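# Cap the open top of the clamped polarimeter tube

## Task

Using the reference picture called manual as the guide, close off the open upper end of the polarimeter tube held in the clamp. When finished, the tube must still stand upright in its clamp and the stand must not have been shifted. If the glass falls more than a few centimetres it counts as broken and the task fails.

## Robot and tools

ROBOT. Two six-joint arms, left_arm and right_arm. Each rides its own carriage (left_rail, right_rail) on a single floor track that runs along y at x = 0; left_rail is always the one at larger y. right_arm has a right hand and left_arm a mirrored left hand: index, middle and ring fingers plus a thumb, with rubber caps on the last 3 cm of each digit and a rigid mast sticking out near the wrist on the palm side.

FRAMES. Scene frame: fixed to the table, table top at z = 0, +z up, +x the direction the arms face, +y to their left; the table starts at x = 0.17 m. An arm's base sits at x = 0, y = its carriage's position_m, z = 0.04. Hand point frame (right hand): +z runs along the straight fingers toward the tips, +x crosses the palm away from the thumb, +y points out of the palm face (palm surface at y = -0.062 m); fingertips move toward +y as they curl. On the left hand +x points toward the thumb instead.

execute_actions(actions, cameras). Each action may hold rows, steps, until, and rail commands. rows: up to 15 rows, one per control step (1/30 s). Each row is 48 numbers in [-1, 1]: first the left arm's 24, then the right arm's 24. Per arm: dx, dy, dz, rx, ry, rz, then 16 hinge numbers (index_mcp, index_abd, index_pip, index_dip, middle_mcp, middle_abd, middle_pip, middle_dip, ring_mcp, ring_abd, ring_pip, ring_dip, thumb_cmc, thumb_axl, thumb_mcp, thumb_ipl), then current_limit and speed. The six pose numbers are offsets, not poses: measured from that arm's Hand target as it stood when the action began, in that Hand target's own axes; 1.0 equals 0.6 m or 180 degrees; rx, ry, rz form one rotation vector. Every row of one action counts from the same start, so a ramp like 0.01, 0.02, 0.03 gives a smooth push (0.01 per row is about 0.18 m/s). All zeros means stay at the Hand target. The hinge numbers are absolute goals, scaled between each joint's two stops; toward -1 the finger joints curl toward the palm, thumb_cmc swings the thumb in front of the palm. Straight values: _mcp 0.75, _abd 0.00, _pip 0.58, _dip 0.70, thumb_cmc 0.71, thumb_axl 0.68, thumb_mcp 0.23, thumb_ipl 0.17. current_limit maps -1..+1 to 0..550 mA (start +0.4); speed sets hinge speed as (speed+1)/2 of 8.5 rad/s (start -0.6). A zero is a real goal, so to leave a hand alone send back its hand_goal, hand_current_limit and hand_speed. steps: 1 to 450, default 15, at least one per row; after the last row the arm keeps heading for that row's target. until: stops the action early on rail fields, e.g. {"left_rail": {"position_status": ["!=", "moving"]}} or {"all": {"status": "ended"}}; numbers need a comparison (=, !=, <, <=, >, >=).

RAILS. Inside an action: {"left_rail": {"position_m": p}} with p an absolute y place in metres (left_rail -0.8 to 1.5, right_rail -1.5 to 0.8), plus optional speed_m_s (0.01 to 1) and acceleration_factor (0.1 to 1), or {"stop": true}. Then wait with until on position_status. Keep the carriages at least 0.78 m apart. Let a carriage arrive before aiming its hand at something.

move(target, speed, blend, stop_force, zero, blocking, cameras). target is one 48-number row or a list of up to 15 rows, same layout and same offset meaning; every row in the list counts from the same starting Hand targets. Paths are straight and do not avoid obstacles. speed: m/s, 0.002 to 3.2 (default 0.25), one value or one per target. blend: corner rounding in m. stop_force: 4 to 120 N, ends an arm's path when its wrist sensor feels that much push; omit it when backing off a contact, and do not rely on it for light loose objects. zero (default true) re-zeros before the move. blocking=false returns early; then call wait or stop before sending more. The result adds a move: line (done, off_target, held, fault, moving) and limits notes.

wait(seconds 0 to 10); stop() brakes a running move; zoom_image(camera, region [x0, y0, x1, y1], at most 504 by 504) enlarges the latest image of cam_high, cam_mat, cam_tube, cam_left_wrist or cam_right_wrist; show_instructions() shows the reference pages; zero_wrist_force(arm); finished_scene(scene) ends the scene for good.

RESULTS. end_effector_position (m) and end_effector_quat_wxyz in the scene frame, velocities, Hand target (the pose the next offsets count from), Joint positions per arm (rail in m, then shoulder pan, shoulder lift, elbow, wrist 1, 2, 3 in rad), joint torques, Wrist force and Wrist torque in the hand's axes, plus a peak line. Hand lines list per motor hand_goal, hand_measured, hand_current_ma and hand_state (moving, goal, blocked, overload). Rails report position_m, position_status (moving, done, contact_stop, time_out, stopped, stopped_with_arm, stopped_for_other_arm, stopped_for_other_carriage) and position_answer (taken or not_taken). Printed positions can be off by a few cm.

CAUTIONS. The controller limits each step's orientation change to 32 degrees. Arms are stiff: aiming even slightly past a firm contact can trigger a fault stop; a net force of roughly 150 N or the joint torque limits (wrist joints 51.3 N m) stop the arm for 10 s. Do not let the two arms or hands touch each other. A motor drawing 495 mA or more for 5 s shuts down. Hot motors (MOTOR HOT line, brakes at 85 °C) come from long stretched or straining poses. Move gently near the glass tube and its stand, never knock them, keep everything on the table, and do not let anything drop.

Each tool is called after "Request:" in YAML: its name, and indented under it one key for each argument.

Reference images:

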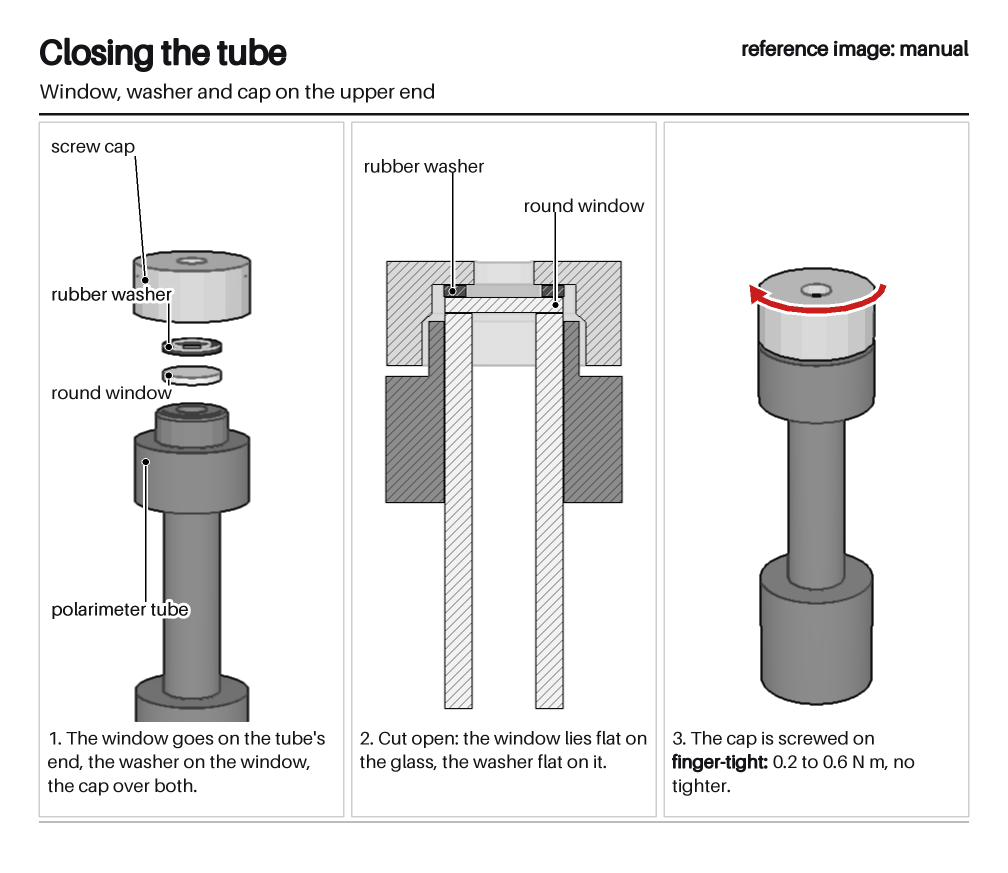

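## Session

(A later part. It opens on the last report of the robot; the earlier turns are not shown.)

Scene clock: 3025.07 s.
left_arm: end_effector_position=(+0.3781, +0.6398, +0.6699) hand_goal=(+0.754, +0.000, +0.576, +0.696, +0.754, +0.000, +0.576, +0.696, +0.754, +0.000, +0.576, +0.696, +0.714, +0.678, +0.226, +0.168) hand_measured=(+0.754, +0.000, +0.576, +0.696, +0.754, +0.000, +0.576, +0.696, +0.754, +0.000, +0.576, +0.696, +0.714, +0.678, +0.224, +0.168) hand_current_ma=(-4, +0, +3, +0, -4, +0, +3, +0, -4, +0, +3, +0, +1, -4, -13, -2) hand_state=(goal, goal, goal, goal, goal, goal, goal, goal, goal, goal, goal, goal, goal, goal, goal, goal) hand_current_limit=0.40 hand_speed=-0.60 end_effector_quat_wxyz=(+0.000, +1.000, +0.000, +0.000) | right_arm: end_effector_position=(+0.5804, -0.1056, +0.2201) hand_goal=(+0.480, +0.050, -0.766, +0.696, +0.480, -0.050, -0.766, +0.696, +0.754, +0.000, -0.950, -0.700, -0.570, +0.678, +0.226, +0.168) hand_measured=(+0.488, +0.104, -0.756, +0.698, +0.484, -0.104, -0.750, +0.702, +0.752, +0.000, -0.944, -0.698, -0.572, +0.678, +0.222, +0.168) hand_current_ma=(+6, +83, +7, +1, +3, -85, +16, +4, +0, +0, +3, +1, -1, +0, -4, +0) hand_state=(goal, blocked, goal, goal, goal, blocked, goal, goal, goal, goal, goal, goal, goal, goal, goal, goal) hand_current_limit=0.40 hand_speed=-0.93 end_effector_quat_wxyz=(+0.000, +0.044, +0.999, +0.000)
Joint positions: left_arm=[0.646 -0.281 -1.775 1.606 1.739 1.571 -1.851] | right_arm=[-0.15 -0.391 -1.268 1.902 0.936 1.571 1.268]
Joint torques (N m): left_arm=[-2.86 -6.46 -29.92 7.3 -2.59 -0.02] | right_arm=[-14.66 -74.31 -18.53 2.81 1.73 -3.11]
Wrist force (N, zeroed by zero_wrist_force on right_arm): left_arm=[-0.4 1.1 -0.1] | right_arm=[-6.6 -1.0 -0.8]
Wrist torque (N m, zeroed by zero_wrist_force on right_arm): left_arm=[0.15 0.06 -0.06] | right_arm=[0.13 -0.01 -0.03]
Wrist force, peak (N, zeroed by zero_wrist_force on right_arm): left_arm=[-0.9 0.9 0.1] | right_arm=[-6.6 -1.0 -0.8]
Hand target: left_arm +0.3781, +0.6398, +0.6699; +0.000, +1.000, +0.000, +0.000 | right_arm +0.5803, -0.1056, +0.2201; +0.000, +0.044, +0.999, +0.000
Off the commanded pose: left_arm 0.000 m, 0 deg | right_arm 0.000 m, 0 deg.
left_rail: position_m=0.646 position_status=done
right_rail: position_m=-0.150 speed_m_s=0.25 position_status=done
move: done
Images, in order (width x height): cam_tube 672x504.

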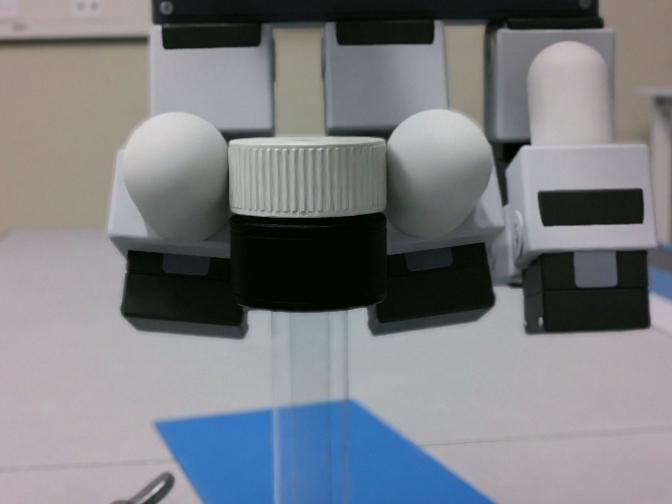

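Request:
move:
  target:
    - [0,0,0,0,0,0,0.754,0,0.576,0.696,0.754,0,0.576,0.696,0.754,0,0.576,0.696,0.714,0.678,0.226,0.168,0.4,-0.6,0.00167,0,0,0,0,0,0.479,0.05,-0.766,0.696,0.479,-0.05,-0.766,0.696,0.753,0,-0.95,-0.7,-0.571,0.678,0.226,0.168,0.4,-0.93]
  speed: 0.01

Request:
move:
  target:
    - [0,0,0,0,0,0,0.754,0,0.576,0.696,0.754,0,0.576,0.696,0.754,0,0.576,0.696,0.714,0.678,0.226,0.168,0.4,-0.6,-0.00333,0,0,0,0,0,0.479,0.05,-0.766,0.696,0.479,-0.05,-0.766,0.696,0.753,0,-0.95,-0.7,-0.571,0.678,0.226,0.168,0.4,-0.93]
  speed: 0.01
  cameras: ["cam_tube"]

Request:
zoom_image:
  camera: "cam_tube"
  region: [220, 170, 400, 305]

Scene clock: 3030.30 s.
left_arm: end_effector_position=(+0.3781, +0.6398, +0.6699) hand_goal=(+0.754, +0.000, +0.576, +0.696, +0.754, +0.000, +0.576, +0.696, +0.754, +0.000, +0.576, +0.696, +0.714, +0.678, +0.226, +0.168) hand_measured=(+0.754, +0.000, +0.576, +0.696, +0.754, +0.000, +0.576, +0.696, +0.754, +0.000, +0.576, +0.696, +0.714, +0.678, +0.224, +0.168) hand_current_ma=(-4, +0, +3, +0, -4, +0, +3, +0, -4, +0, +3, +0, +1, -4, -13, -2) hand_state=(goal, goal, goal, goal, goal, goal, goal, goal, goal, goal, goal, goal, goal, goal, goal, goal) hand_current_limit=0.40 hand_speed=-0.60 end_effector_quat_wxyz=(+0.000, +1.000, +0.000, +0.000) | right_arm: end_effector_position=(+0.5794, -0.1055, +0.2201) hand_goal=(+0.480, +0.050, -0.766, +0.696, +0.480, -0.050, -0.766, +0.696, +0.754, +0.000, -0.950, -0.700, -0.570, +0.678, +0.226, +0.168) hand_measured=(+0.488, +0.104, -0.756, +0.698, +0.486, -0.100, -0.748, +0.702, +0.752, +0.000, -0.944, -0.698, -0.572, +0.678, +0.222, +0.168) hand_current_ma=(+5, +83, +7, +1, +3, -76, +18, +4, +0, +0, +3, +1, -1, +0, -4, +0) hand_state=(goal, blocked, goal, goal, goal, blocked, goal, goal, goal, goal, goal, goal, goal, goal, goal, goal) hand_current_limit=0.40 hand_speed=-0.93 end_effector_quat_wxyz=(+0.000, +0.044, +0.999, +0.000)
Joint positions: left_arm=[0.646 -0.281 -1.775 1.606 1.739 1.571 -1.851] | right_arm=[-0.15 -0.391 -1.269 1.904 0.936 1.571 1.267]
Joint torques (N m): left_arm=[-0.97 -6.2 -30.17 7.17 -2.69 -0.09] | right_arm=[-15.28 -73.17 -17.18 3.47 1.11 -3.18]
Wrist force (N, zeroed by zero_wrist_force on right_arm): left_arm=[-0.5 0.8 0.1] | right_arm=[-8.3 -0.8 -0.8]
Wrist torque (N m, zeroed by zero_wrist_force on right_arm): left_arm=[0.10 0.07 -0.05] | right_arm=[0.15 -0.07 0.04]
Wrist force, peak (N, zeroed by zero_wrist_force on right_arm): left_arm=[-0.9 1.0 0.1] | right_arm=[-9.0 -0.9 -1.0]
Hand target: left_arm +0.3781, +0.6398, +0.6699; +0.000, +1.000, +0.000, +0.000 | right_arm +0.5793, -0.1055, +0.2201; +0.000, +0.044, +0.999, +0.000
Off the commanded pose: left_arm 0.000 m, 0 deg | right_arm 0.000 m, 0 deg.
left_rail: position_m=0.646 position_status=done
right_rail: position_m=-0.150 speed_m_s=0.25 position_status=done
move: done

Scene clock: 3031.00 s.
left_arm: end_effector_position=(+0.3781, +0.6398, +0.6699) hand_goal=(+0.754, +0.000, +0.576, +0.696, +0.754, +0.000, +0.576, +0.696, +0.754, +0.000, +0.576, +0.696, +0.714, +0.678, +0.226, +0.168) hand_measured=(+0.754, +0.000, +0.576, +0.696, +0.754, +0.000, +0.576, +0.696, +0.754, +0.000, +0.576, +0.696, +0.714, +0.678, +0.224, +0.168) hand_current_ma=(-4, +0, +3, +0, -4, +0, +3, +0, -4, +0, +3, +0, +1, -4, -13, -2) hand_state=(goal, goal, goal, goal, goal, goal, goal, goal, goal, goal, goal, goal, goal, goal, goal, goal) hand_current_limit=0.40 hand_speed=-0.60 end_effector_quat_wxyz=(+0.000, +1.000, +0.000, +0.000) | right_arm: end_effector_position=(+0.5812, -0.1057, +0.2201) hand_goal=(+0.480, +0.050, -0.766, +0.696, +0.480, -0.050, -0.766, +0.696, +0.754, +0.000, -0.950, -0.700, -0.570, +0.678, +0.226, +0.168) hand_measured=(+0.486, +0.104, -0.756, +0.698, +0.484, -0.100, -0.748, +0.702, +0.752, +0.000, -0.944, -0.698, -0.572, +0.678, +0.222, +0.168) hand_current_ma=(+5, +83, +8, +1, +2, -76, +18, +4, +0, +0, +3, +1, -1, +0, -4, +0) hand_state=(goal, blocked, goal, goal, goal, blocked, goal, goal, goal, goal, goal, goal, goal, goal, goal, goal) hand_current_limit=0.40 hand_speed=-0.93 end_effector_quat_wxyz=(+0.000, +0.044, +0.999, +0.000)
Joint positions: left_arm=[0.646 -0.281 -1.775 1.606 1.739 1.571 -1.851] | right_arm=[-0.15 -0.39 -1.266 1.9 0.937 1.571 1.268]
Joint torques (N m): left_arm=[-0.88 -6.18 -30.1 7.17 -2.99 -0.13] | right_arm=[16.16 -41.28 -38.67 6.75 1.07 2.32]
Wrist force (N, zeroed by zero_wrist_force on right_arm): left_arm=[-0.6 0.8 0.0] | right_arm=[1.0 -1.5 -1.3]
Wrist torque (N m, zeroed by zero_wrist_force on right_arm): left_arm=[0.10 0.07 -0.06] | right_arm=[0.13 0.05 -0.26]
Wrist force, peak (N, zeroed by zero_wrist_force on right_arm): left_arm=[-0.5 1.0 0.1] | right_arm=[-8.8 -0.9 -1.1]
Hand target: left_arm +0.3781, +0.6398, +0.6699; +0.000, +1.000, +0.000, +0.000 | right_arm +0.5813, -0.1057, +0.2201; +0.000, +0.044, +0.999, +0.000
Off the commanded pose: left_arm 0.000 m, 0 deg | right_arm 0.000 m, 0 deg.
left_rail: position_m=0.646 position_status=done
right_rail: position_m=-0.150 speed_m_s=0.25 position_status=done
move: done
Images, in order (width x height): cam_tube 672x504.

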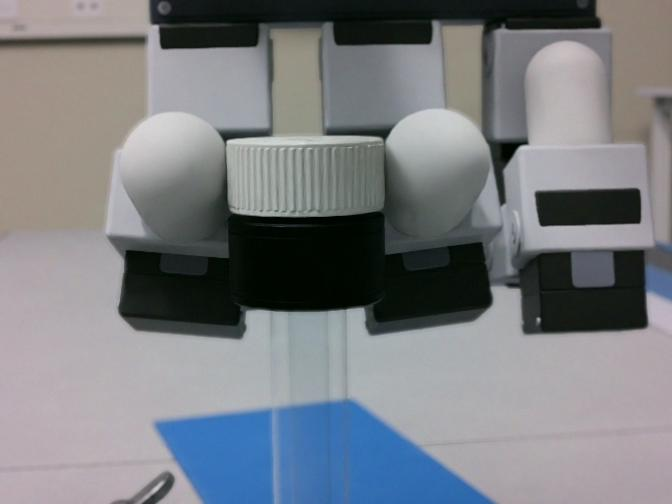

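Scaled by 2.800 from the camera's 672x504 image, which has a finer 960x720 frame.

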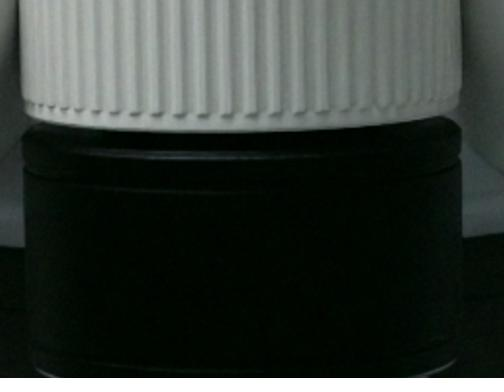

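Request:
execute_actions:
  actions:
    - {"rows":[[0,0,0,0,0,0,0.754,0,0.576,0.696,0.754,0,0.576,0.696,0.754,0,0.576,0.696,0.714,0.678,0.226,0.168,0.4,-0.6,0.0003,0,0,0,0,0,0.479,-0.04,-0.766,0.696,0.479,0.04,-0.766,0.696,0.753,0,-0.95,-0.7,-0.571,0.678,0.226,0.168,0.75,-0.95]],"steps":45}
    - {"rows":[[0,0,0,0,0,0,0.754,0,0.576,0.696,0.754,0,0.576,0.696,0.754,0,0.576,0.696,0.714,0.678,0.226,0.168,0.4,-0.6,0,0,0,0,0,0,0.479,-0.11,-0.766,0.696,0.479,0.11,-0.766,0.696,0.753,0,-0.95,-0.7,-0.571,0.678,0.226,0.168,0.75,-0.95]],"steps":40}

Request:
move:
  target:
    - [0,0,0,0,0,0,0.754,0,0.576,0.696,0.754,0,0.576,0.696,0.754,0,0.576,0.696,0.714,0.678,0.226,0.168,0.4,-0.6,0.0017,0.00007,0,0,0,0.02778,0.479,-0.11,-0.766,0.696,0.479,0.11,-0.766,0.696,0.753,0,-0.95,-0.7,-0.571,0.678,0.226,0.168,0.75,-0.95]
  speed: 0.02
  cameras: ["cam_tube"]

Request:
zoom_image:
  camera: "cam_tube"
  region: [225, 130, 325, 205]

Scene clock: 3042.63 s.
left_arm: end_effector_position=(+0.3781, +0.6398, +0.6699) hand_goal=(+0.754, +0.000, +0.576, +0.696, +0.754, +0.000, +0.576, +0.696, +0.754, +0.000, +0.576, +0.696, +0.714, +0.678, +0.226, +0.168) hand_measured=(+0.754, +0.000, +0.576, +0.696, +0.754, +0.000, +0.576, +0.696, +0.754, +0.000, +0.576, +0.696, +0.714, +0.678, +0.224, +0.168) hand_current_ma=(-4, +0, +3, +0, -4, +0, +3, +0, -4, +0, +3, +0, +1, -4, -13, -2) hand_state=(goal, goal, goal, goal, goal, goal, goal, goal, goal, goal, goal, goal, goal, goal, goal, goal) hand_current_limit=0.40 hand_speed=-0.60 end_effector_quat_wxyz=(+0.000, +1.000, +0.000, +0.000) | right_arm: end_effector_position=(+0.5811, -0.1057, +0.2201) hand_goal=(+0.480, -0.110, -0.766, +0.696, +0.480, +0.110, -0.766, +0.696, +0.754, +0.000, -0.950, -0.700, -0.570, +0.678, +0.226, +0.168) hand_measured=(+0.490, +0.022, -0.754, +0.700, +0.486, -0.040, -0.748, +0.702, +0.752, +0.000, -0.944, -0.698, -0.572, +0.678, +0.222, +0.168) hand_current_ma=(+8, +329, +10, +2, +5, -393, +18, +4, +0, +0, +3, +1, -1, +0, -4, +0) hand_state=(goal, blocked, goal, goal, goal, blocked, goal, goal, goal, goal, goal, goal, goal, goal, goal, goal) hand_current_limit=0.75 hand_speed=-0.95 end_effector_quat_wxyz=(+0.000, +0.044, +0.999, +0.000)
Joint positions: left_arm=[0.646 -0.281 -1.775 1.606 1.739 1.571 -1.851] | right_arm=[-0.15 -0.39 -1.266 1.9 0.937 1.571 1.268]
Joint torques (N m): left_arm=[-2.24 -5.61 -30.17 7.27 -2.98 -0.09] | right_arm=[-15.17 -73.44 -23.74 1.61 0.18 -2.43]
Wrist force (N, zeroed by zero_wrist_force on right_arm): left_arm=[-0.4 0.8 0.0] | right_arm=[-0.1 -0.4 -0.1]
Wrist torque (N m, zeroed by zero_wrist_force on right_arm): left_arm=[0.11 0.05 -0.04] | right_arm=[0.18 0.06 -0.27]
Wrist force, peak (N, zeroed by zero_wrist_force on right_arm): left_arm=[-0.6 1.2 0.3] | right_arm=[1.8 -1.9 -1.8]
Hand target: left_arm +0.3781, +0.6398, +0.6699; +0.000, +1.000, +0.000, +0.000 | right_arm +0.5811, -0.1057, +0.2201; +0.000, +0.044, +0.999, +0.000
Off the commanded pose: left_arm 0.000 m, 0 deg | right_arm 0.000 m, 0 deg.
left_rail: position_m=0.646 position_status=done
right_rail: position_m=-0.150 speed_m_s=0.25 position_status=done

Scene clock: 3045.17 s.
left_arm: end_effector_position=(+0.3781, +0.6398, +0.6699) hand_goal=(+0.754, +0.000, +0.576, +0.696, +0.754, +0.000, +0.576, +0.696, +0.754, +0.000, +0.576, +0.696, +0.714, +0.678, +0.226, +0.168) hand_measured=(+0.754, +0.000, +0.576, +0.696, +0.754, +0.000, +0.576, +0.696, +0.754, +0.000, +0.576, +0.696, +0.714, +0.678, +0.224, +0.168) hand_current_ma=(-4, +0, +3, +0, -4, +0, +3, +0, -4, +0, +3, +0, +1, -4, -13, -2) hand_state=(goal, goal, goal, goal, goal, goal, goal, goal, goal, goal, goal, goal, goal, goal, goal, goal) hand_current_limit=0.40 hand_speed=-0.60 end_effector_quat_wxyz=(+0.000, +1.000, +0.000, +0.000) | right_arm: end_effector_position=(+0.5801, -0.1056, +0.2201) hand_goal=(+0.480, -0.110, -0.766, +0.696, +0.480, +0.110, -0.766, +0.696, +0.754, +0.000, -0.950, -0.700, -0.570, +0.678, +0.226, +0.168) hand_measured=(+0.476, +0.022, -0.738, +0.708, +0.502, -0.026, -0.764, +0.698, +0.752, +0.000, -0.944, -0.698, -0.572, +0.678, +0.222, +0.168) hand_current_ma=(-3, +329, +36, +9, +29, -338, +1, +0, +0, +0, +3, +1, -1, +0, -4, +0) hand_state=(goal, blocked, blocked, goal, blocked, blocked, goal, goal, goal, goal, goal, goal, goal, goal, goal, goal) hand_current_limit=0.75 hand_speed=-0.95 end_effector_quat_wxyz=(+0.000, +0.087, +0.996, +0.000)
Joint positions: left_arm=[0.646 -0.281 -1.775 1.606 1.739 1.571 -1.851] | right_arm=[-0.15 -0.391 -1.279 1.917 0.932 1.571 1.355]
Joint torques (N m): left_arm=[-1.46 -5.3 -30.17 7.32 -2.82 -0.05] | right_arm=[-12.72 -72.67 -23.17 1.67 -2.44 2.34]
Wrist force (N, zeroed by zero_wrist_force on right_arm): left_arm=[-0.3 0.7 0.2] | right_arm=[0.4 0.2 -0.3]
Wrist torque (N m, zeroed by zero_wrist_force on right_arm): left_arm=[0.08 0.04 -0.04] | right_arm=[0.16 0.05 -0.39]
Wrist force, peak (N, zeroed by zero_wrist_force on right_arm): left_arm=[-0.9 0.8 0.4] | right_arm=[0.1 -0.7 -1.1]
Hand target: left_arm +0.3781, +0.6398, +0.6699; +0.000, +1.000, +0.000, +0.000 | right_arm +0.5801, -0.1056, +0.2201; +0.000, +0.087, +0.996, +0.000
Off the commanded pose: left_arm 0.000 m, 0 deg | right_arm 0.000 m, 0 deg.
left_rail: position_m=0.646 position_status=done
right_rail: position_m=-0.150 speed_m_s=0.25 position_status=done
move: done
Images, in order (width x height): cam_tube 672x504.

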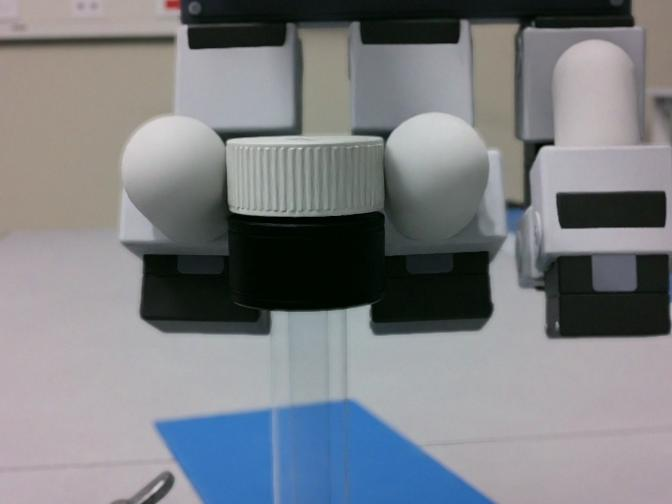

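Scaled by 5.040 from the camera's 672x504 image, which has a finer 960x720 frame.

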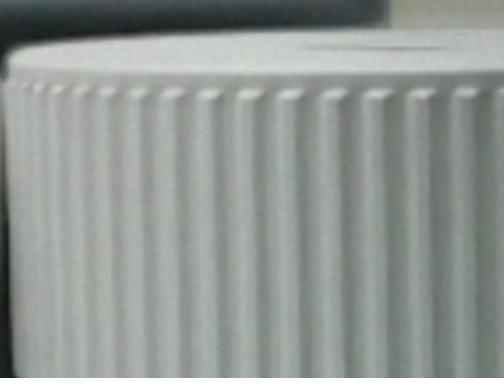

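Request:
move:
  target:
    - [0,0,0,0,0,0,0.754,0,0.576,0.696,0.754,0,0.576,0.696,0.754,0,0.576,0.696,0.714,0.678,0.226,0.168,0.4,-0.6,0.0017,0.00007,0,0,0,0.02778,0.479,-0.11,-0.766,0.696,0.479,0.11,-0.766,0.696,0.753,0,-0.95,-0.7,-0.571,0.678,0.226,0.168,0.75,-0.95]
  speed: 0.02
  cameras: ["cam_tube"]

Request:
zoom_image:
  camera: "cam_tube"
  region: [225, 130, 325, 205]

Request:
move:
  target:
    - [0,0,0,0,0,0,0.754,0,0.576,0.696,0.754,0,0.576,0.696,0.754,0,0.576,0.696,0.714,0.678,0.226,0.168,0.4,-0.6,0.0017,0.00007,0,0,0,0.02778,0.479,-0.11,-0.766,0.696,0.479,0.11,-0.766,0.696,0.753,0,-0.95,-0.7,-0.571,0.678,0.226,0.168,0.75,-0.95]
  speed: 0.02
  cameras: ["cam_tube"]

Request:
zoom_image:
  camera: "cam_tube"
  region: [225, 130, 325, 205]

Scene clock: 3052.50 s.
left_arm: end_effector_position=(+0.3781, +0.6398, +0.6699) hand_goal=(+0.754, +0.000, +0.576, +0.696, +0.754, +0.000, +0.576, +0.696, +0.754, +0.000, +0.576, +0.696, +0.714, +0.678, +0.226, +0.168) hand_measured=(+0.754, +0.000, +0.576, +0.696, +0.754, +0.000, +0.576, +0.696, +0.754, +0.000, +0.576, +0.696, +0.714, +0.678, +0.224, +0.168) hand_current_ma=(-4, +0, +3, +0, -4, +0, +3, +0, -4, +0, +3, +0, +1, -4, -13, -2) hand_state=(goal, goal, goal, goal, goal, goal, goal, goal, goal, goal, goal, goal, goal, goal, goal, goal) hand_current_limit=0.40 hand_speed=-0.60 end_effector_quat_wxyz=(+0.000, +1.000, +0.000, +0.000) | right_arm: end_effector_position=(+0.5791, -0.1053, +0.2201) hand_goal=(+0.480, -0.110, -0.766, +0.696, +0.480, +0.110, -0.766, +0.696, +0.754, +0.000, -0.950, -0.700, -0.570, +0.678, +0.226, +0.168) hand_measured=(+0.462, +0.022, -0.724, +0.714, +0.518, -0.008, -0.780, +0.690, +0.752, +0.000, -0.944, -0.698, -0.572, +0.678, +0.222, +0.168) hand_current_ma=(-22, +329, +69, +21, +66, -271, -12, -4, +0, +0, +3, +1, -1, +0, -4, +0) hand_state=(goal, blocked, blocked, goal, blocked, blocked, goal, goal, goal, goal, goal, goal, goal, goal, goal, goal) hand_current_limit=0.75 hand_speed=-0.95 end_effector_quat_wxyz=(+0.000, +0.131, +0.991, +0.000)
Joint positions: left_arm=[0.646 -0.281 -1.775 1.606 1.739 1.571 -1.851] | right_arm=[-0.15 -0.39 -1.29 1.934 0.927 1.571 1.443]
Joint torques (N m): left_arm=[-0.32 -6.43 -29.94 7.31 -2.76 0.17] | right_arm=[15.71 -70.83 -24.61 1.22 0.68 2.83]
Wrist force (N, zeroed by zero_wrist_force on right_arm): left_arm=[-0.5 0.9 0.1] | right_arm=[0.5 1.4 0.0]
Wrist torque (N m, zeroed by zero_wrist_force on right_arm): left_arm=[0.12 0.06 -0.05] | right_arm=[0.21 0.11 -0.39]
Wrist force, peak (N, zeroed by zero_wrist_force on right_arm): left_arm=[-1.1 0.8 0.2] | right_arm=[0.8 1.6 -0.3]
Hand target: left_arm +0.3781, +0.6398, +0.6699; +0.000, +1.000, +0.000, +0.000 | right_arm +0.5791, -0.1053, +0.2201; +0.000, +0.131, +0.991, +0.000
Off the commanded pose: left_arm 0.000 m, 0 deg | right_arm 0.000 m, 0 deg.
left_rail: position_m=0.646 position_status=done
right_rail: position_m=-0.150 speed_m_s=0.25 position_status=done
move: done
Images, in order (width x height): cam_tube 672x504.

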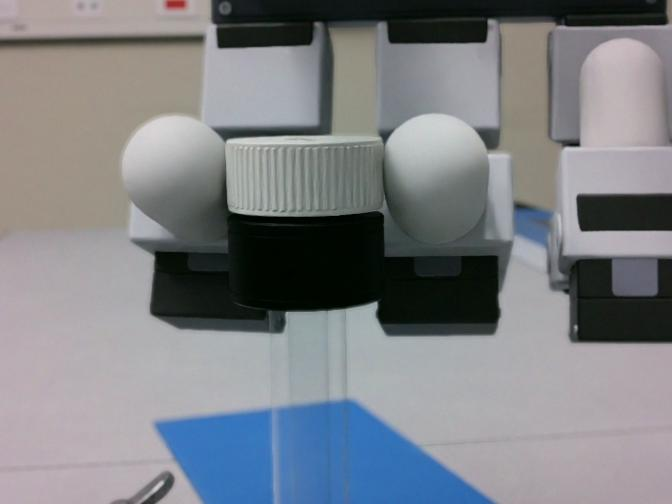

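Scaled by 5.040 from the camera's 672x504 image, which has a finer 960x720 frame.

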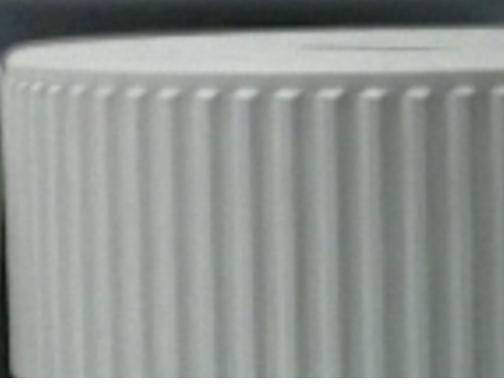

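Scene clock: 3055.03 s.
left_arm: end_effector_position=(+0.3781, +0.6398, +0.6699) hand_goal=(+0.754, +0.000, +0.576, +0.696, +0.754, +0.000, +0.576, +0.696, +0.754, +0.000, +0.576, +0.696, +0.714, +0.678, +0.226, +0.168) hand_measured=(+0.754, +0.000, +0.576, +0.696, +0.754, +0.000, +0.576, +0.696, +0.754, +0.000, +0.576, +0.696, +0.714, +0.678, +0.224, +0.168) hand_current_ma=(-4, +0, +3, +0, -4, +0, +3, +0, -4, +0, +3, +0, +1, -4, -13, -2) hand_state=(goal, goal, goal, goal, goal, goal, goal, goal, goal, goal, goal, goal, goal, goal, goal, goal) hand_current_limit=0.40 hand_speed=-0.60 end_effector_quat_wxyz=(+0.000, +1.000, +0.000, +0.000) | right_arm: end_effector_position=(+0.5782, -0.1050, +0.2201) hand_goal=(+0.480, -0.110, -0.766, +0.696, +0.480, +0.110, -0.766, +0.696, +0.754, +0.000, -0.950, -0.700, -0.570, +0.678, +0.226, +0.168) hand_measured=(+0.454, +0.022, -0.716, +0.720, +0.532, +0.012, -0.792, +0.682, +0.752, +0.000, -0.944, -0.698, -0.572, +0.678, +0.222, +0.168) hand_current_ma=(-38, +329, +91, +30, +107, -209, -34, -12, +0, +0, +3, +1, -1, +0, -4, +0) hand_state=(blocked, blocked, blocked, blocked, blocked, blocked, blocked, goal, goal, goal, goal, goal, goal, goal, goal, goal) hand_current_limit=0.75 hand_speed=-0.95 end_effector_quat_wxyz=(+0.000, +0.174, +0.985, +0.000)
Joint positions: left_arm=[0.646 -0.281 -1.775 1.606 1.739 1.571 -1.851] | right_arm=[-0.15 -0.387 -1.302 1.949 0.923 1.571 1.533]
Joint torques (N m): left_arm=[-2.35 -7.07 -29.93 7.24 -2.71 -0.15] | right_arm=[14.33 -70.32 -23.41 1.21 0.32 2.34]
Wrist force (N, zeroed by zero_wrist_force on right_arm): left_arm=[-0.8 1.0 0.1] | right_arm=[0.8 0.0 0.1]
Wrist torque (N m, zeroed by zero_wrist_force on right_arm): left_arm=[0.14 0.09 -0.08] | right_arm=[0.16 0.13 -0.43]
Wrist force, peak (N, zeroed by zero_wrist_force on right_arm): left_arm=[-0.8 1.0 0.1] | right_arm=[0.5 1.8 0.4]
Hand target: left_arm +0.3781, +0.6398, +0.6699; +0.000, +1.000, +0.000, +0.000 | right_arm +0.5782, -0.1050, +0.2201; +0.000, +0.174, +0.985, +0.000
Off the commanded pose: left_arm 0.000 m, 0 deg | right_arm 0.000 m, 0 deg.
left_rail: position_m=0.646 position_status=done
right_rail: position_m=-0.150 speed_m_s=0.25 position_status=done
move: done
Images, in order (width x height): cam_tube 672x504.

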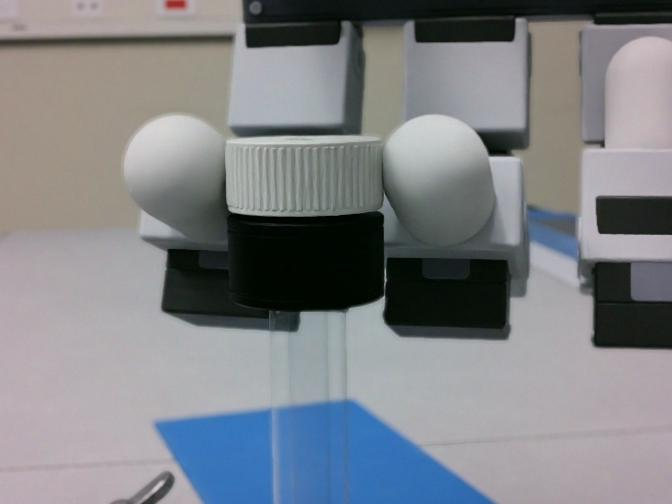

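Scaled by 5.040 from the camera's 672x504 image, which has a finer 960x720 frame.

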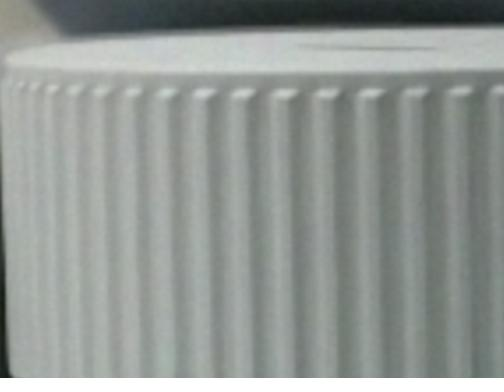

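Request:
move:
  target:
    - [0,0,0,0,0,0,0.754,0,0.576,0.696,0.754,0,0.576,0.696,0.754,0,0.576,0.696,0.714,0.678,0.226,0.168,0.4,-0.6,0.0017,0.00007,0,0,0,0.02778,0.505,-0.12,-0.793,0.696,0.453,0.12,-0.739,0.696,0.753,0,-0.95,-0.7,-0.571,0.678,0.226,0.168,0.75,-0.95]
  speed: 0.02
  cameras: ["cam_tube"]

Request:
zoom_image:
  camera: "cam_tube"
  region: [225, 130, 325, 205]

Scene clock: 3070.27 s.
left_arm: end_effector_position=(+0.3781, +0.6398, +0.6699) hand_goal=(+0.754, +0.000, +0.576, +0.696, +0.754, +0.000, +0.576, +0.696, +0.754, +0.000, +0.576, +0.696, +0.714, +0.678, +0.226, +0.168) hand_measured=(+0.754, +0.000, +0.576, +0.696, +0.754, +0.000, +0.576, +0.696, +0.754, +0.000, +0.576, +0.696, +0.714, +0.678, +0.224, +0.168) hand_current_ma=(-4, +0, +3, +0, -4, +0, +3, +0, -4, +0, +3, +0, +1, -4, -13, -2) hand_state=(goal, goal, goal, goal, goal, goal, goal, goal, goal, goal, goal, goal, goal, goal, goal, goal) hand_current_limit=0.40 hand_speed=-0.60 end_effector_quat_wxyz=(+0.000, +1.000, +0.000, +0.000) | right_arm: end_effector_position=(+0.5772, -0.1046, +0.2201) hand_goal=(+0.506, -0.120, -0.792, +0.696, +0.454, +0.120, -0.738, +0.696, +0.754, +0.000, -0.950, -0.700, -0.570, +0.678, +0.226, +0.168) hand_measured=(+0.454, +0.022, -0.716, +0.720, +0.538, +0.032, -0.792, +0.672, +0.752, +0.000, -0.944, -0.698, -0.572, +0.678, +0.222, +0.168) hand_current_ma=(-107, +367, +172, +30, +218, -174, -103, -32, +0, +0, +3, +1, -1, +0, -4, +0) hand_state=(blocked, blocked, blocked, blocked, blocked, blocked, blocked, blocked, goal, goal, goal, goal, goal, goal, goal, goal) hand_current_limit=0.75 hand_speed=-0.95 end_effector_quat_wxyz=(+0.000, +0.216, +0.976, +0.000)
Joint positions: left_arm=[0.646 -0.281 -1.775 1.606 1.739 1.571 -1.851] | right_arm=[-0.15 -0.383 -1.313 1.964 0.919 1.571 1.624]
Joint torques (N m): left_arm=[-2.1 -5.52 -30.36 7.25 -2.76 -0.34] | right_arm=[17.52 -69.67 -24.13 0.99 -1.83 2.21]
Wrist force (N, zeroed by zero_wrist_force on right_arm): left_arm=[-0.4 0.9 0.0] | right_arm=[0.9 -4.4 0.6]
Wrist torque (N m, zeroed by zero_wrist_force on right_arm): left_arm=[0.12 0.06 -0.04] | right_arm=[0.23 0.07 -0.45]
Wrist force, peak (N, zeroed by zero_wrist_force on right_arm): left_arm=[-0.8 1.2 0.1] | right_arm=[0.8 -4.7 0.6]
Hand target: left_arm +0.3781, +0.6398, +0.6699; +0.000, +1.000, +0.000, +0.000 | right_arm +0.5772, -0.1046, +0.2201; +0.000, +0.217, +0.976, +0.000
Off the commanded pose: left_arm 0.000 m, 0 deg | right_arm 0.000 m, 0 deg.
left_rail: position_m=0.646 position_status=done
right_rail: position_m=-0.150 speed_m_s=0.25 position_status=done
move: done
Images, in order (width x height): cam_tube 672x504.

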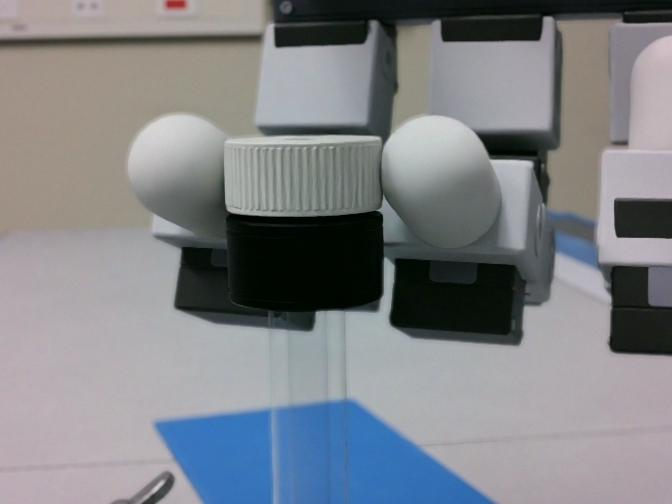

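Scaled by 5.040 from the camera's 672x504 image, which has a finer 960x720 frame.

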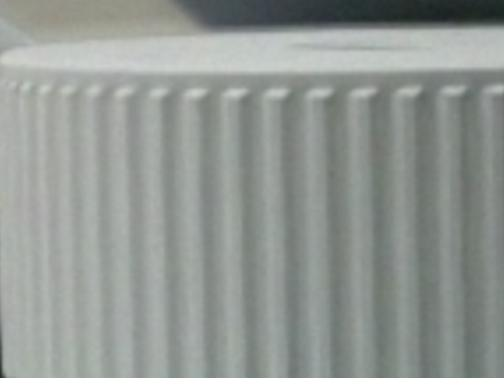

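Request:
move:
  target:
    - [0,0,0,0,0,0,0.754,0,0.576,0.696,0.754,0,0.576,0.696,0.754,0,0.576,0.696,0.714,0.678,0.226,0.168,0.4,-0.6,0,-0.001,0,0,0,0,0.505,-0.12,-0.793,0.696,0.466,0.12,-0.753,0.696,0.753,0,-0.95,-0.7,-0.571,0.678,0.226,0.168,0.75,-0.95]
  speed: 0.02
  cameras: ["cam_tube","cam_right_wrist"]

Request:
zoom_image:
  camera: "cam_right_wrist"
  region: [320, 30, 500, 180]

Scene clock: 3084.57 s.
left_arm: end_effector_position=(+0.3781, +0.6398, +0.6699) hand_goal=(+0.754, +0.000, +0.576, +0.696, +0.754, +0.000, +0.576, +0.696, +0.754, +0.000, +0.576, +0.696, +0.714, +0.678, +0.226, +0.168) hand_measured=(+0.754, +0.000, +0.576, +0.696, +0.754, +0.000, +0.576, +0.696, +0.754, +0.000, +0.576, +0.696, +0.714, +0.678, +0.224, +0.168) hand_current_ma=(-4, +0, +3, +0, -4, +0, +3, +0, -4, +0, +3, +0, +1, -4, -13, -2) hand_state=(goal, goal, goal, goal, goal, goal, goal, goal, goal, goal, goal, goal, goal, goal, goal, goal) hand_current_limit=0.40 hand_speed=-0.60 end_effector_quat_wxyz=(+0.000, +1.000, +0.000, +0.000) | right_arm: end_effector_position=(+0.5770, -0.1051, +0.2201) hand_goal=(+0.506, -0.120, -0.792, +0.696, +0.466, +0.120, -0.752, +0.696, +0.754, +0.000, -0.950, -0.700, -0.570, +0.678, +0.226, +0.168) hand_measured=(+0.454, +0.022, -0.716, +0.720, +0.540, +0.034, -0.796, +0.670, +0.752, +0.000, -0.944, -0.698, -0.572, +0.678, +0.222, +0.168) hand_current_ma=(-107, +367, +172, +30, +183, -169, -73, -33, +0, +0, +3, +1, -1, +0, -4, +0) hand_state=(blocked, blocked, blocked, blocked, blocked, blocked, blocked, blocked, goal, goal, goal, goal, goal, goal, goal, goal) hand_current_limit=0.75 hand_speed=-0.95 end_effector_quat_wxyz=(+0.000, +0.217, +0.976, +0.000)
Joint positions: left_arm=[0.646 -0.281 -1.775 1.606 1.739 1.571 -1.851] | right_arm=[-0.15 -0.384 -1.313 1.964 0.919 1.571 1.623]
Joint torques (N m): left_arm=[-1.23 -5.98 -29.11 7.2 -2.8 -0.02] | right_arm=[-15.56 -70.23 -23.36 1.2 -1.59 -2.21]
Wrist force (N, zeroed by zero_wrist_force on right_arm): left_arm=[-0.6 1.0 0.4] | right_arm=[0.7 -0.4 0.6]
Wrist torque (N m, zeroed by zero_wrist_force on right_arm): left_arm=[0.09 0.08 -0.06] | right_arm=[0.20 0.08 -0.15]
Wrist force, peak (N, zeroed by zero_wrist_force on right_arm): left_arm=[-0.9 1.0 0.1] | right_arm=[0.7 -4.5 0.9]
Hand target: left_arm +0.3781, +0.6398, +0.6699; +0.000, +1.000, +0.000, +0.000 | right_arm +0.5770, -0.1052, +0.2201; +0.000, +0.217, +0.976, +0.000
Off the commanded pose: left_arm 0.000 m, 0 deg | right_arm 0.000 m, 0 deg.
left_rail: position_m=0.646 position_status=done
right_rail: position_m=-0.150 speed_m_s=0.25 position_status=done
move: done
Images, in order (width x height): cam_tube 672x504, cam_right_wrist 672x504.

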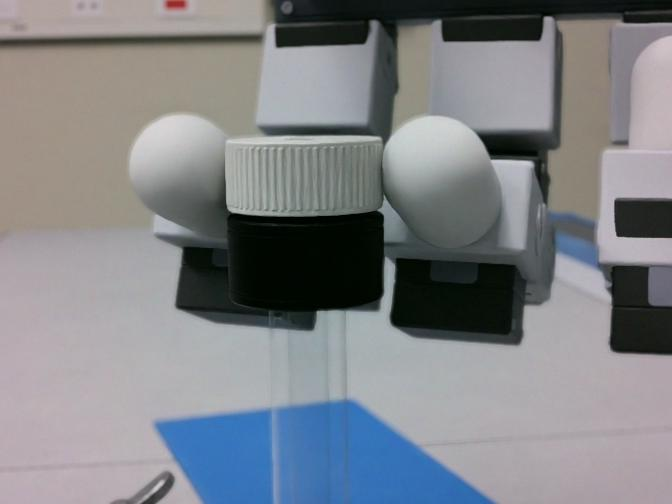

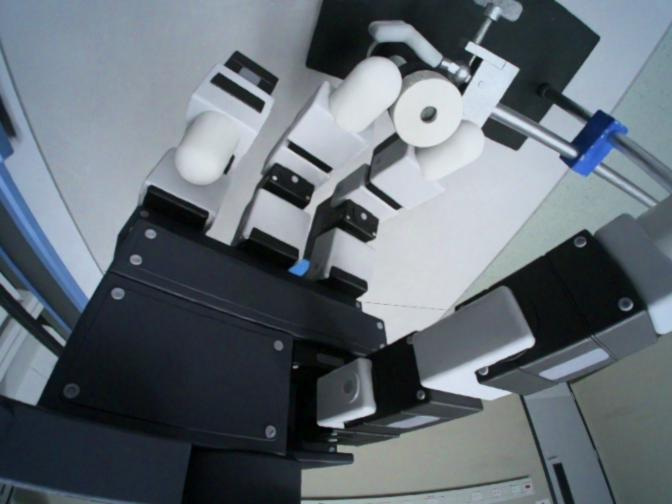

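Scaled by 2.800 from the camera's 672x504 image, which has a finer 960x720 frame.

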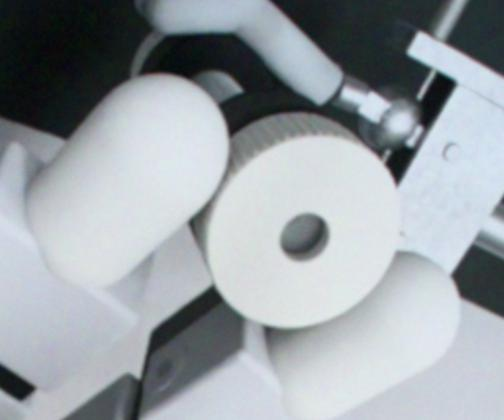

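Request:
execute_actions:
  actions:
    - {"rows":[[0,0,0,0,0,0,0.754,0,0.576,0.696,0.754,0,0.576,0.696,0.754,0,0.576,0.696,0.714,0.678,0.226,0.168,0.4,-0.6,0,0,0,0,0,0,0.479,0.0,-0.766,0.696,0.479,0.0,-0.766,0.696,0.753,0,-0.95,-0.7,-0.571,0.678,0.226,0.168,0.75,-0.96]],"steps":50}
    - {"rows":[[0,0,0,0,0,0,0.754,0,0.576,0.696,0.754,0,0.576,0.696,0.754,0,0.576,0.696,0.714,0.678,0.226,0.168,0.4,-0.6,0,0,0,0,0,0,0.479,0.25,-0.766,0.696,0.479,-0.25,-0.766,0.696,0.753,0,-0.95,-0.7,-0.571,0.678,0.226,0.168,0.4,-0.93]],"steps":60}

Request:
move:
  target:
    - [0,0,0,0,0,0,0.754,0,0.576,0.696,0.754,0,0.576,0.696,0.754,0,0.576,0.696,0.714,0.678,0.226,0.168,0.4,-0.6,0,0.0017,0,0,0,0,0.479,0.25,-0.766,0.696,0.479,-0.25,-0.766,0.696,0.753,0,-0.95,-0.7,-0.571,0.678,0.226,0.168,0.4,-0.93]
  speed: 0.02
  cameras: ["cam_tube","cam_right_wrist"]

Request:
zoom_image:
  camera: "cam_tube"
  region: [220, 170, 400, 305]

Request:
zoom_image:
  camera: "cam_right_wrist"
  region: [320, 30, 500, 180]

Scene clock: 3113.83 s.
left_arm: end_effector_position=(+0.3781, +0.6398, +0.6699) hand_goal=(+0.754, +0.000, +0.576, +0.696, +0.754, +0.000, +0.576, +0.696, +0.754, +0.000, +0.576, +0.696, +0.714, +0.678, +0.226, +0.168) hand_measured=(+0.754, +0.000, +0.576, +0.696, +0.754, +0.000, +0.576, +0.696, +0.754, +0.000, +0.576, +0.696, +0.714, +0.678, +0.224, +0.168) hand_current_ma=(-4, +0, +3, +0, -4, +0, +3, +0, -4, +0, +3, +0, +1, -4, -13, -2) hand_state=(goal, goal, goal, goal, goal, goal, goal, goal, goal, goal, goal, goal, goal, goal, goal, goal) hand_current_limit=0.40 hand_speed=-0.60 end_effector_quat_wxyz=(+0.000, +1.000, +0.000, +0.000) | right_arm: end_effector_position=(+0.5770, -0.1052, +0.2201) hand_goal=(+0.480, +0.250, -0.766, +0.696, +0.480, -0.250, -0.766, +0.696, +0.754, +0.000, -0.950, -0.700, -0.570, +0.678, +0.226, +0.168) hand_measured=(+0.482, +0.246, -0.760, +0.700, +0.492, -0.246, -0.766, +0.694, +0.752, +0.000, -0.944, -0.698, -0.572, +0.678, +0.222, +0.168) hand_current_ma=(+0, -1, +4, +1, +12, +1, +0, -1, +0, +0, +3, +1, -1, +0, -4, +0) hand_state=(goal, goal, goal, goal, goal, goal, goal, goal, goal, goal, goal, goal, goal, goal, goal, goal) hand_current_limit=0.40 hand_speed=-0.93 end_effector_quat_wxyz=(+0.000, +0.217, +0.976, +0.000)
Joint positions: left_arm=[0.646 -0.281 -1.775 1.606 1.739 1.571 -1.851] | right_arm=[-0.15 -0.384 -1.313 1.964 0.919 1.571 1.623]
Joint torques (N m): left_arm=[-1.68 -6.87 -29.97 7.27 -2.72 -0.15] | right_arm=[-11.56 -59.89 -25.8 1.82 0.68 -1.79]
Wrist force (N, zeroed by zero_wrist_force on right_arm): left_arm=[-0.6 0.7 0.1] | right_arm=[-0.6 0.5 -0.6]
Wrist torque (N m, zeroed by zero_wrist_force on right_arm): left_arm=[0.09 0.07 -0.05] | right_arm=[0.22 0.11 0.02]
Wrist force, peak (N, zeroed by zero_wrist_force on right_arm): left_arm=[-0.7 1.1 0.1] | right_arm=[1.9 -4.3 -2.0]
Hand target: left_arm +0.3781, +0.6398, +0.6699; +0.000, +1.000, +0.000, +0.000 | right_arm +0.5770, -0.1052, +0.2201; +0.000, +0.217, +0.976, +0.000
Off the commanded pose: left_arm 0.000 m, 0 deg | right_arm 0.000 m, 0 deg.
left_rail: position_m=0.646 position_status=done
right_rail: position_m=-0.150 speed_m_s=0.25 position_status=done

Scene clock: 3114.53 s.
left_arm: end_effector_position=(+0.3781, +0.6398, +0.6699) hand_goal=(+0.754, +0.000, +0.576, +0.696, +0.754, +0.000, +0.576, +0.696, +0.754, +0.000, +0.576, +0.696, +0.714, +0.678, +0.226, +0.168) hand_measured=(+0.754, +0.000, +0.576, +0.696, +0.754, +0.000, +0.576, +0.696, +0.754, +0.000, +0.576, +0.696, +0.714, +0.678, +0.224, +0.168) hand_current_ma=(-4, +0, +3, +0, -4, +0, +3, +0, -4, +0, +3, +0, +1, -4, -13, -2) hand_state=(goal, goal, goal, goal, goal, goal, goal, goal, goal, goal, goal, goal, goal, goal, goal, goal) hand_current_limit=0.40 hand_speed=-0.60 end_effector_quat_wxyz=(+0.000, +1.000, +0.000, +0.000) | right_arm: end_effector_position=(+0.5774, -0.1043, +0.2201) hand_goal=(+0.480, +0.250, -0.766, +0.696, +0.480, -0.250, -0.766, +0.696, +0.754, +0.000, -0.950, -0.700, -0.570, +0.678, +0.226, +0.168) hand_measured=(+0.482, +0.246, -0.760, +0.700, +0.492, -0.248, -0.766, +0.694, +0.752, +0.000, -0.944, -0.698, -0.572, +0.678, +0.222, +0.168) hand_current_ma=(+0, -1, +4, +1, +12, +1, +0, -1, +0, +0, +3, +1, -1, +0, -4, +0) hand_state=(goal, goal, goal, goal, goal, goal, goal, goal, goal, goal, goal, goal, goal, goal, goal, goal) hand_current_limit=0.40 hand_speed=-0.93 end_effector_quat_wxyz=(+0.000, +0.217, +0.976, +0.000)
Joint positions: left_arm=[0.646 -0.281 -1.775 1.606 1.739 1.571 -1.851] | right_arm=[-0.15 -0.382 -1.312 1.964 0.919 1.571 1.625]
Joint torques (N m): left_arm=[-2.04 -5.91 -29.87 7.32 -2.82 -0.26] | right_arm=[11.36 -39.49 -36.67 6.82 0.49 2.91]
Wrist force (N, zeroed by zero_wrist_force on right_arm): left_arm=[-0.7 0.8 0.2] | right_arm=[-0.3 0.3 -0.8]
Wrist torque (N m, zeroed by zero_wrist_force on right_arm): left_arm=[0.08 0.10 -0.07] | right_arm=[0.22 0.11 -0.20]
Wrist force, peak (N, zeroed by zero_wrist_force on right_arm): left_arm=[-0.6 1.1 -0.3] | right_arm=[-0.6 0.6 -0.6]
Hand target: left_arm +0.3781, +0.6398, +0.6699; +0.000, +1.000, +0.000, +0.000 | right_arm +0.5774, -0.1043, +0.2201; +0.000, +0.217, +0.976, +0.000
Off the commanded pose: left_arm 0.000 m, 0 deg | right_arm 0.000 m, 0 deg.
left_rail: position_m=0.646 position_status=done
right_rail: position_m=-0.150 speed_m_s=0.25 position_status=done
move: done
Images, in order (width x height): cam_tube 672x504, cam_right_wrist 672x504.

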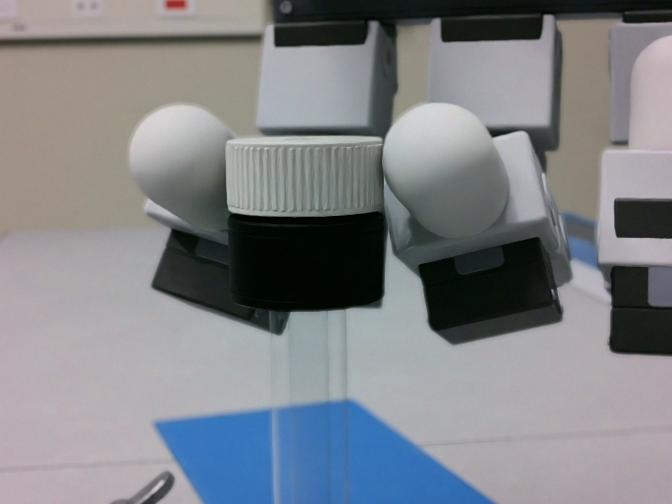

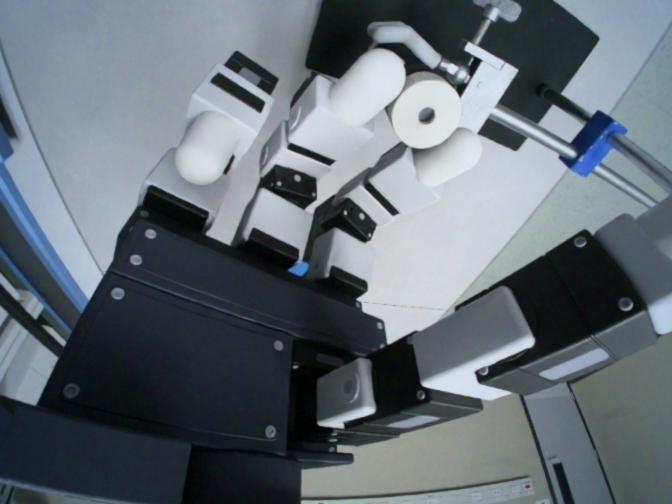

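Scaled by 2.800 from the camera's 672x504 image, which has a finer 960x720 frame.

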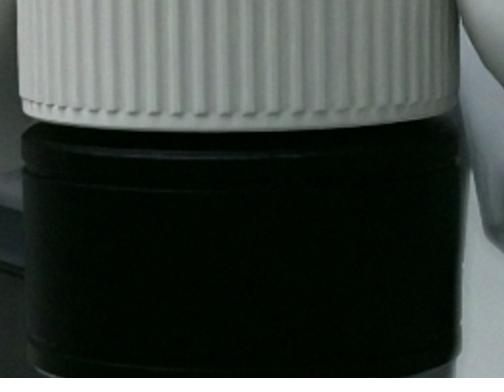

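Scaled by 2.800 from the camera's 672x504 image, which has a finer 960x720 frame.

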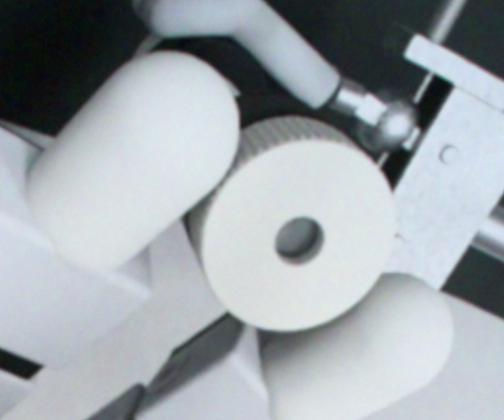

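Request:
execute_actions:
  actions:
    - {"rows":[[0,0,0,0,0,0,0.754,0,0.576,0.696,0.754,0,0.576,0.696,0.754,0,0.576,0.696,0.714,0.678,0.226,0.168,0.4,-0.6,0,0,0,0,0,0,0.479,0.1,-0.766,0.696,0.479,-0.1,-0.766,0.696,0.753,0,-0.95,-0.7,-0.571,0.678,0.226,0.168,0.4,-0.93]],"steps":45}

Request:
execute_actions:
  actions:
    - {"rows":[[0,0,0,0,0,0,0.754,0,0.576,0.696,0.754,0,0.576,0.696,0.754,0,0.576,0.696,0.714,0.678,0.226,0.168,0.4,-0.6,0,0,0,0,0,0,0.479,-0.04,-0.766,0.696,0.479,0.04,-0.766,0.696,0.753,0,-0.95,-0.7,-0.571,0.678,0.226,0.168,0.75,-0.95]],"steps":50}
    - {"rows":[[0,0,0,0,0,0,0.754,0,0.576,0.696,0.754,0,0.576,0.696,0.754,0,0.576,0.696,0.714,0.678,0.226,0.168,0.4,-0.6,0,0,0,0,0,0,0.479,-0.14,-0.766,0.696,0.479,0.14,-0.766,0.696,0.753,0,-0.95,-0.7,-0.571,0.678,0.226,0.168,0.75,-0.95]],"steps":50}

Scene clock: 3122.83 s.
left_arm: end_effector_position=(+0.3781, +0.6398, +0.6699) hand_goal=(+0.754, +0.000, +0.576, +0.696, +0.754, +0.000, +0.576, +0.696, +0.754, +0.000, +0.576, +0.696, +0.714, +0.678, +0.226, +0.168) hand_measured=(+0.754, +0.000, +0.576, +0.696, +0.754, +0.000, +0.576, +0.696, +0.754, +0.000, +0.576, +0.696, +0.714, +0.678, +0.224, +0.168) hand_current_ma=(-4, +0, +3, +0, -4, +0, +3, +0, -4, +0, +3, +0, +1, -4, -13, -2) hand_state=(goal, goal, goal, goal, goal, goal, goal, goal, goal, goal, goal, goal, goal, goal, goal, goal) hand_current_limit=0.40 hand_speed=-0.60 end_effector_quat_wxyz=(+0.000, +1.000, +0.000, +0.000) | right_arm: end_effector_position=(+0.5774, -0.1043, +0.2201) hand_goal=(+0.480, +0.100, -0.766, +0.696, +0.480, -0.100, -0.766, +0.696, +0.754, +0.000, -0.950, -0.700, -0.570, +0.678, +0.226, +0.168) hand_measured=(+0.482, +0.136, -0.754, +0.700, +0.492, -0.144, -0.758, +0.698, +0.752, +0.000, -0.944, -0.698, -0.572, +0.678, +0.222, +0.168) hand_current_ma=(+1, +46, +10, +2, +12, -60, +5, +0, +0, +0, +3, +1, -1, +0, -4, +0) hand_state=(goal, blocked, goal, goal, goal, blocked, goal, goal, goal, goal, goal, goal, goal, goal, goal, goal) hand_current_limit=0.40 hand_speed=-0.93 end_effector_quat_wxyz=(+0.000, +0.217, +0.976, +0.000)
Joint positions: left_arm=[0.646 -0.281 -1.775 1.606 1.739 1.571 -1.851] | right_arm=[-0.15 -0.382 -1.312 1.964 0.92 1.571 1.625]
Joint torques (N m): left_arm=[-2.3 -4.4 -30.03 7.23 -2.7 -0.06] | right_arm=[14.45 -40.94 -36.84 4.4 1.67 2.49]
Wrist force (N, zeroed by zero_wrist_force on right_arm): left_arm=[-0.4 0.9 0.2] | right_arm=[0.8 -0.7 -0.7]
Wrist torque (N m, zeroed by zero_wrist_force on right_arm): left_arm=[0.10 0.05 -0.04] | right_arm=[0.15 0.12 -0.23]
Wrist force, peak (N, zeroed by zero_wrist_force on right_arm): left_arm=[-0.6 1.3 0.2] | right_arm=[0.7 -0.7 -1.3]
Hand target: left_arm +0.3781, +0.6398, +0.6699; +0.000, +1.000, +0.000, +0.000 | right_arm +0.5774, -0.1043, +0.2201; +0.000, +0.217, +0.976, +0.000
Off the commanded pose: left_arm 0.000 m, 0 deg | right_arm 0.000 m, 0 deg.
left_rail: position_m=0.646 position_status=done
right_rail: position_m=-0.150 speed_m_s=0.25 position_status=done

Scene clock: 3126.37 s.
left_arm: end_effector_position=(+0.3781, +0.6398, +0.6699) hand_goal=(+0.754, +0.000, +0.576, +0.696, +0.754, +0.000, +0.576, +0.696, +0.754, +0.000, +0.576, +0.696, +0.714, +0.678, +0.226, +0.168) hand_measured=(+0.754, +0.000, +0.576, +0.696, +0.754, +0.000, +0.576, +0.696, +0.754, +0.000, +0.576, +0.696, +0.714, +0.678, +0.224, +0.168) hand_current_ma=(-4, +0, +3, +0, -4, +0, +3, +0, -4, +0, +3, +0, +1, -4, -13, -2) hand_state=(goal, goal, goal, goal, goal, goal, goal, goal, goal, goal, goal, goal, goal, goal, goal, goal) hand_current_limit=0.40 hand_speed=-0.60 end_effector_quat_wxyz=(+0.000, +1.000, +0.000, +0.000) | right_arm: end_effector_position=(+0.5774, -0.1043, +0.2201) hand_goal=(+0.480, -0.140, -0.766, +0.696, +0.480, +0.140, -0.766, +0.696, +0.754, +0.000, -0.950, -0.700, -0.570, +0.678, +0.226, +0.168) hand_measured=(+0.484, +0.014, -0.748, +0.702, +0.494, -0.022, -0.752, +0.700, +0.752, +0.000, -0.944, -0.698, -0.572, +0.678, +0.222, +0.168) hand_current_ma=(+2, +414, +19, +4, +15, -443, +12, +2, +0, +0, +3, +1, -1, +0, -4, +0) hand_state=(goal, blocked, goal, goal, goal, blocked, goal, goal, goal, goal, goal, goal, goal, goal, goal, goal) hand_current_limit=0.75 hand_speed=-0.95 end_effector_quat_wxyz=(+0.000, +0.217, +0.976, +0.000)
Joint positions: left_arm=[0.646 -0.281 -1.775 1.606 1.739 1.571 -1.851] | right_arm=[-0.15 -0.382 -1.312 1.964 0.92 1.571 1.625]
Joint torques (N m): left_arm=[-1.59 -6.43 -29.7 7.12 -2.59 -0.07] | right_arm=[12.14 -42.02 -36.27 2.16 1.72 2.62]
Wrist force (N, zeroed by zero_wrist_force on right_arm): left_arm=[-0.7 0.9 0.2] | right_arm=[0.1 0.5 0.6]
Wrist torque (N m, zeroed by zero_wrist_force on right_arm): left_arm=[0.10 0.09 -0.07] | right_arm=[0.23 0.16 -0.23]
Wrist force, peak (N, zeroed by zero_wrist_force on right_arm): left_arm=[-1.0 1.0 0.0] | right_arm=[1.0 -0.9 -1.2]
Hand target: left_arm +0.3781, +0.6398, +0.6699; +0.000, +1.000, +0.000, +0.000 | right_arm +0.5774, -0.1043, +0.2201; +0.000, +0.217, +0.976, +0.000
Off the commanded pose: left_arm 0.000 m, 0 deg | right_arm 0.000 m, 0 deg.
left_rail: position_m=0.646 position_status=done
right_rail: position_m=-0.150 speed_m_s=0.25 position_status=done


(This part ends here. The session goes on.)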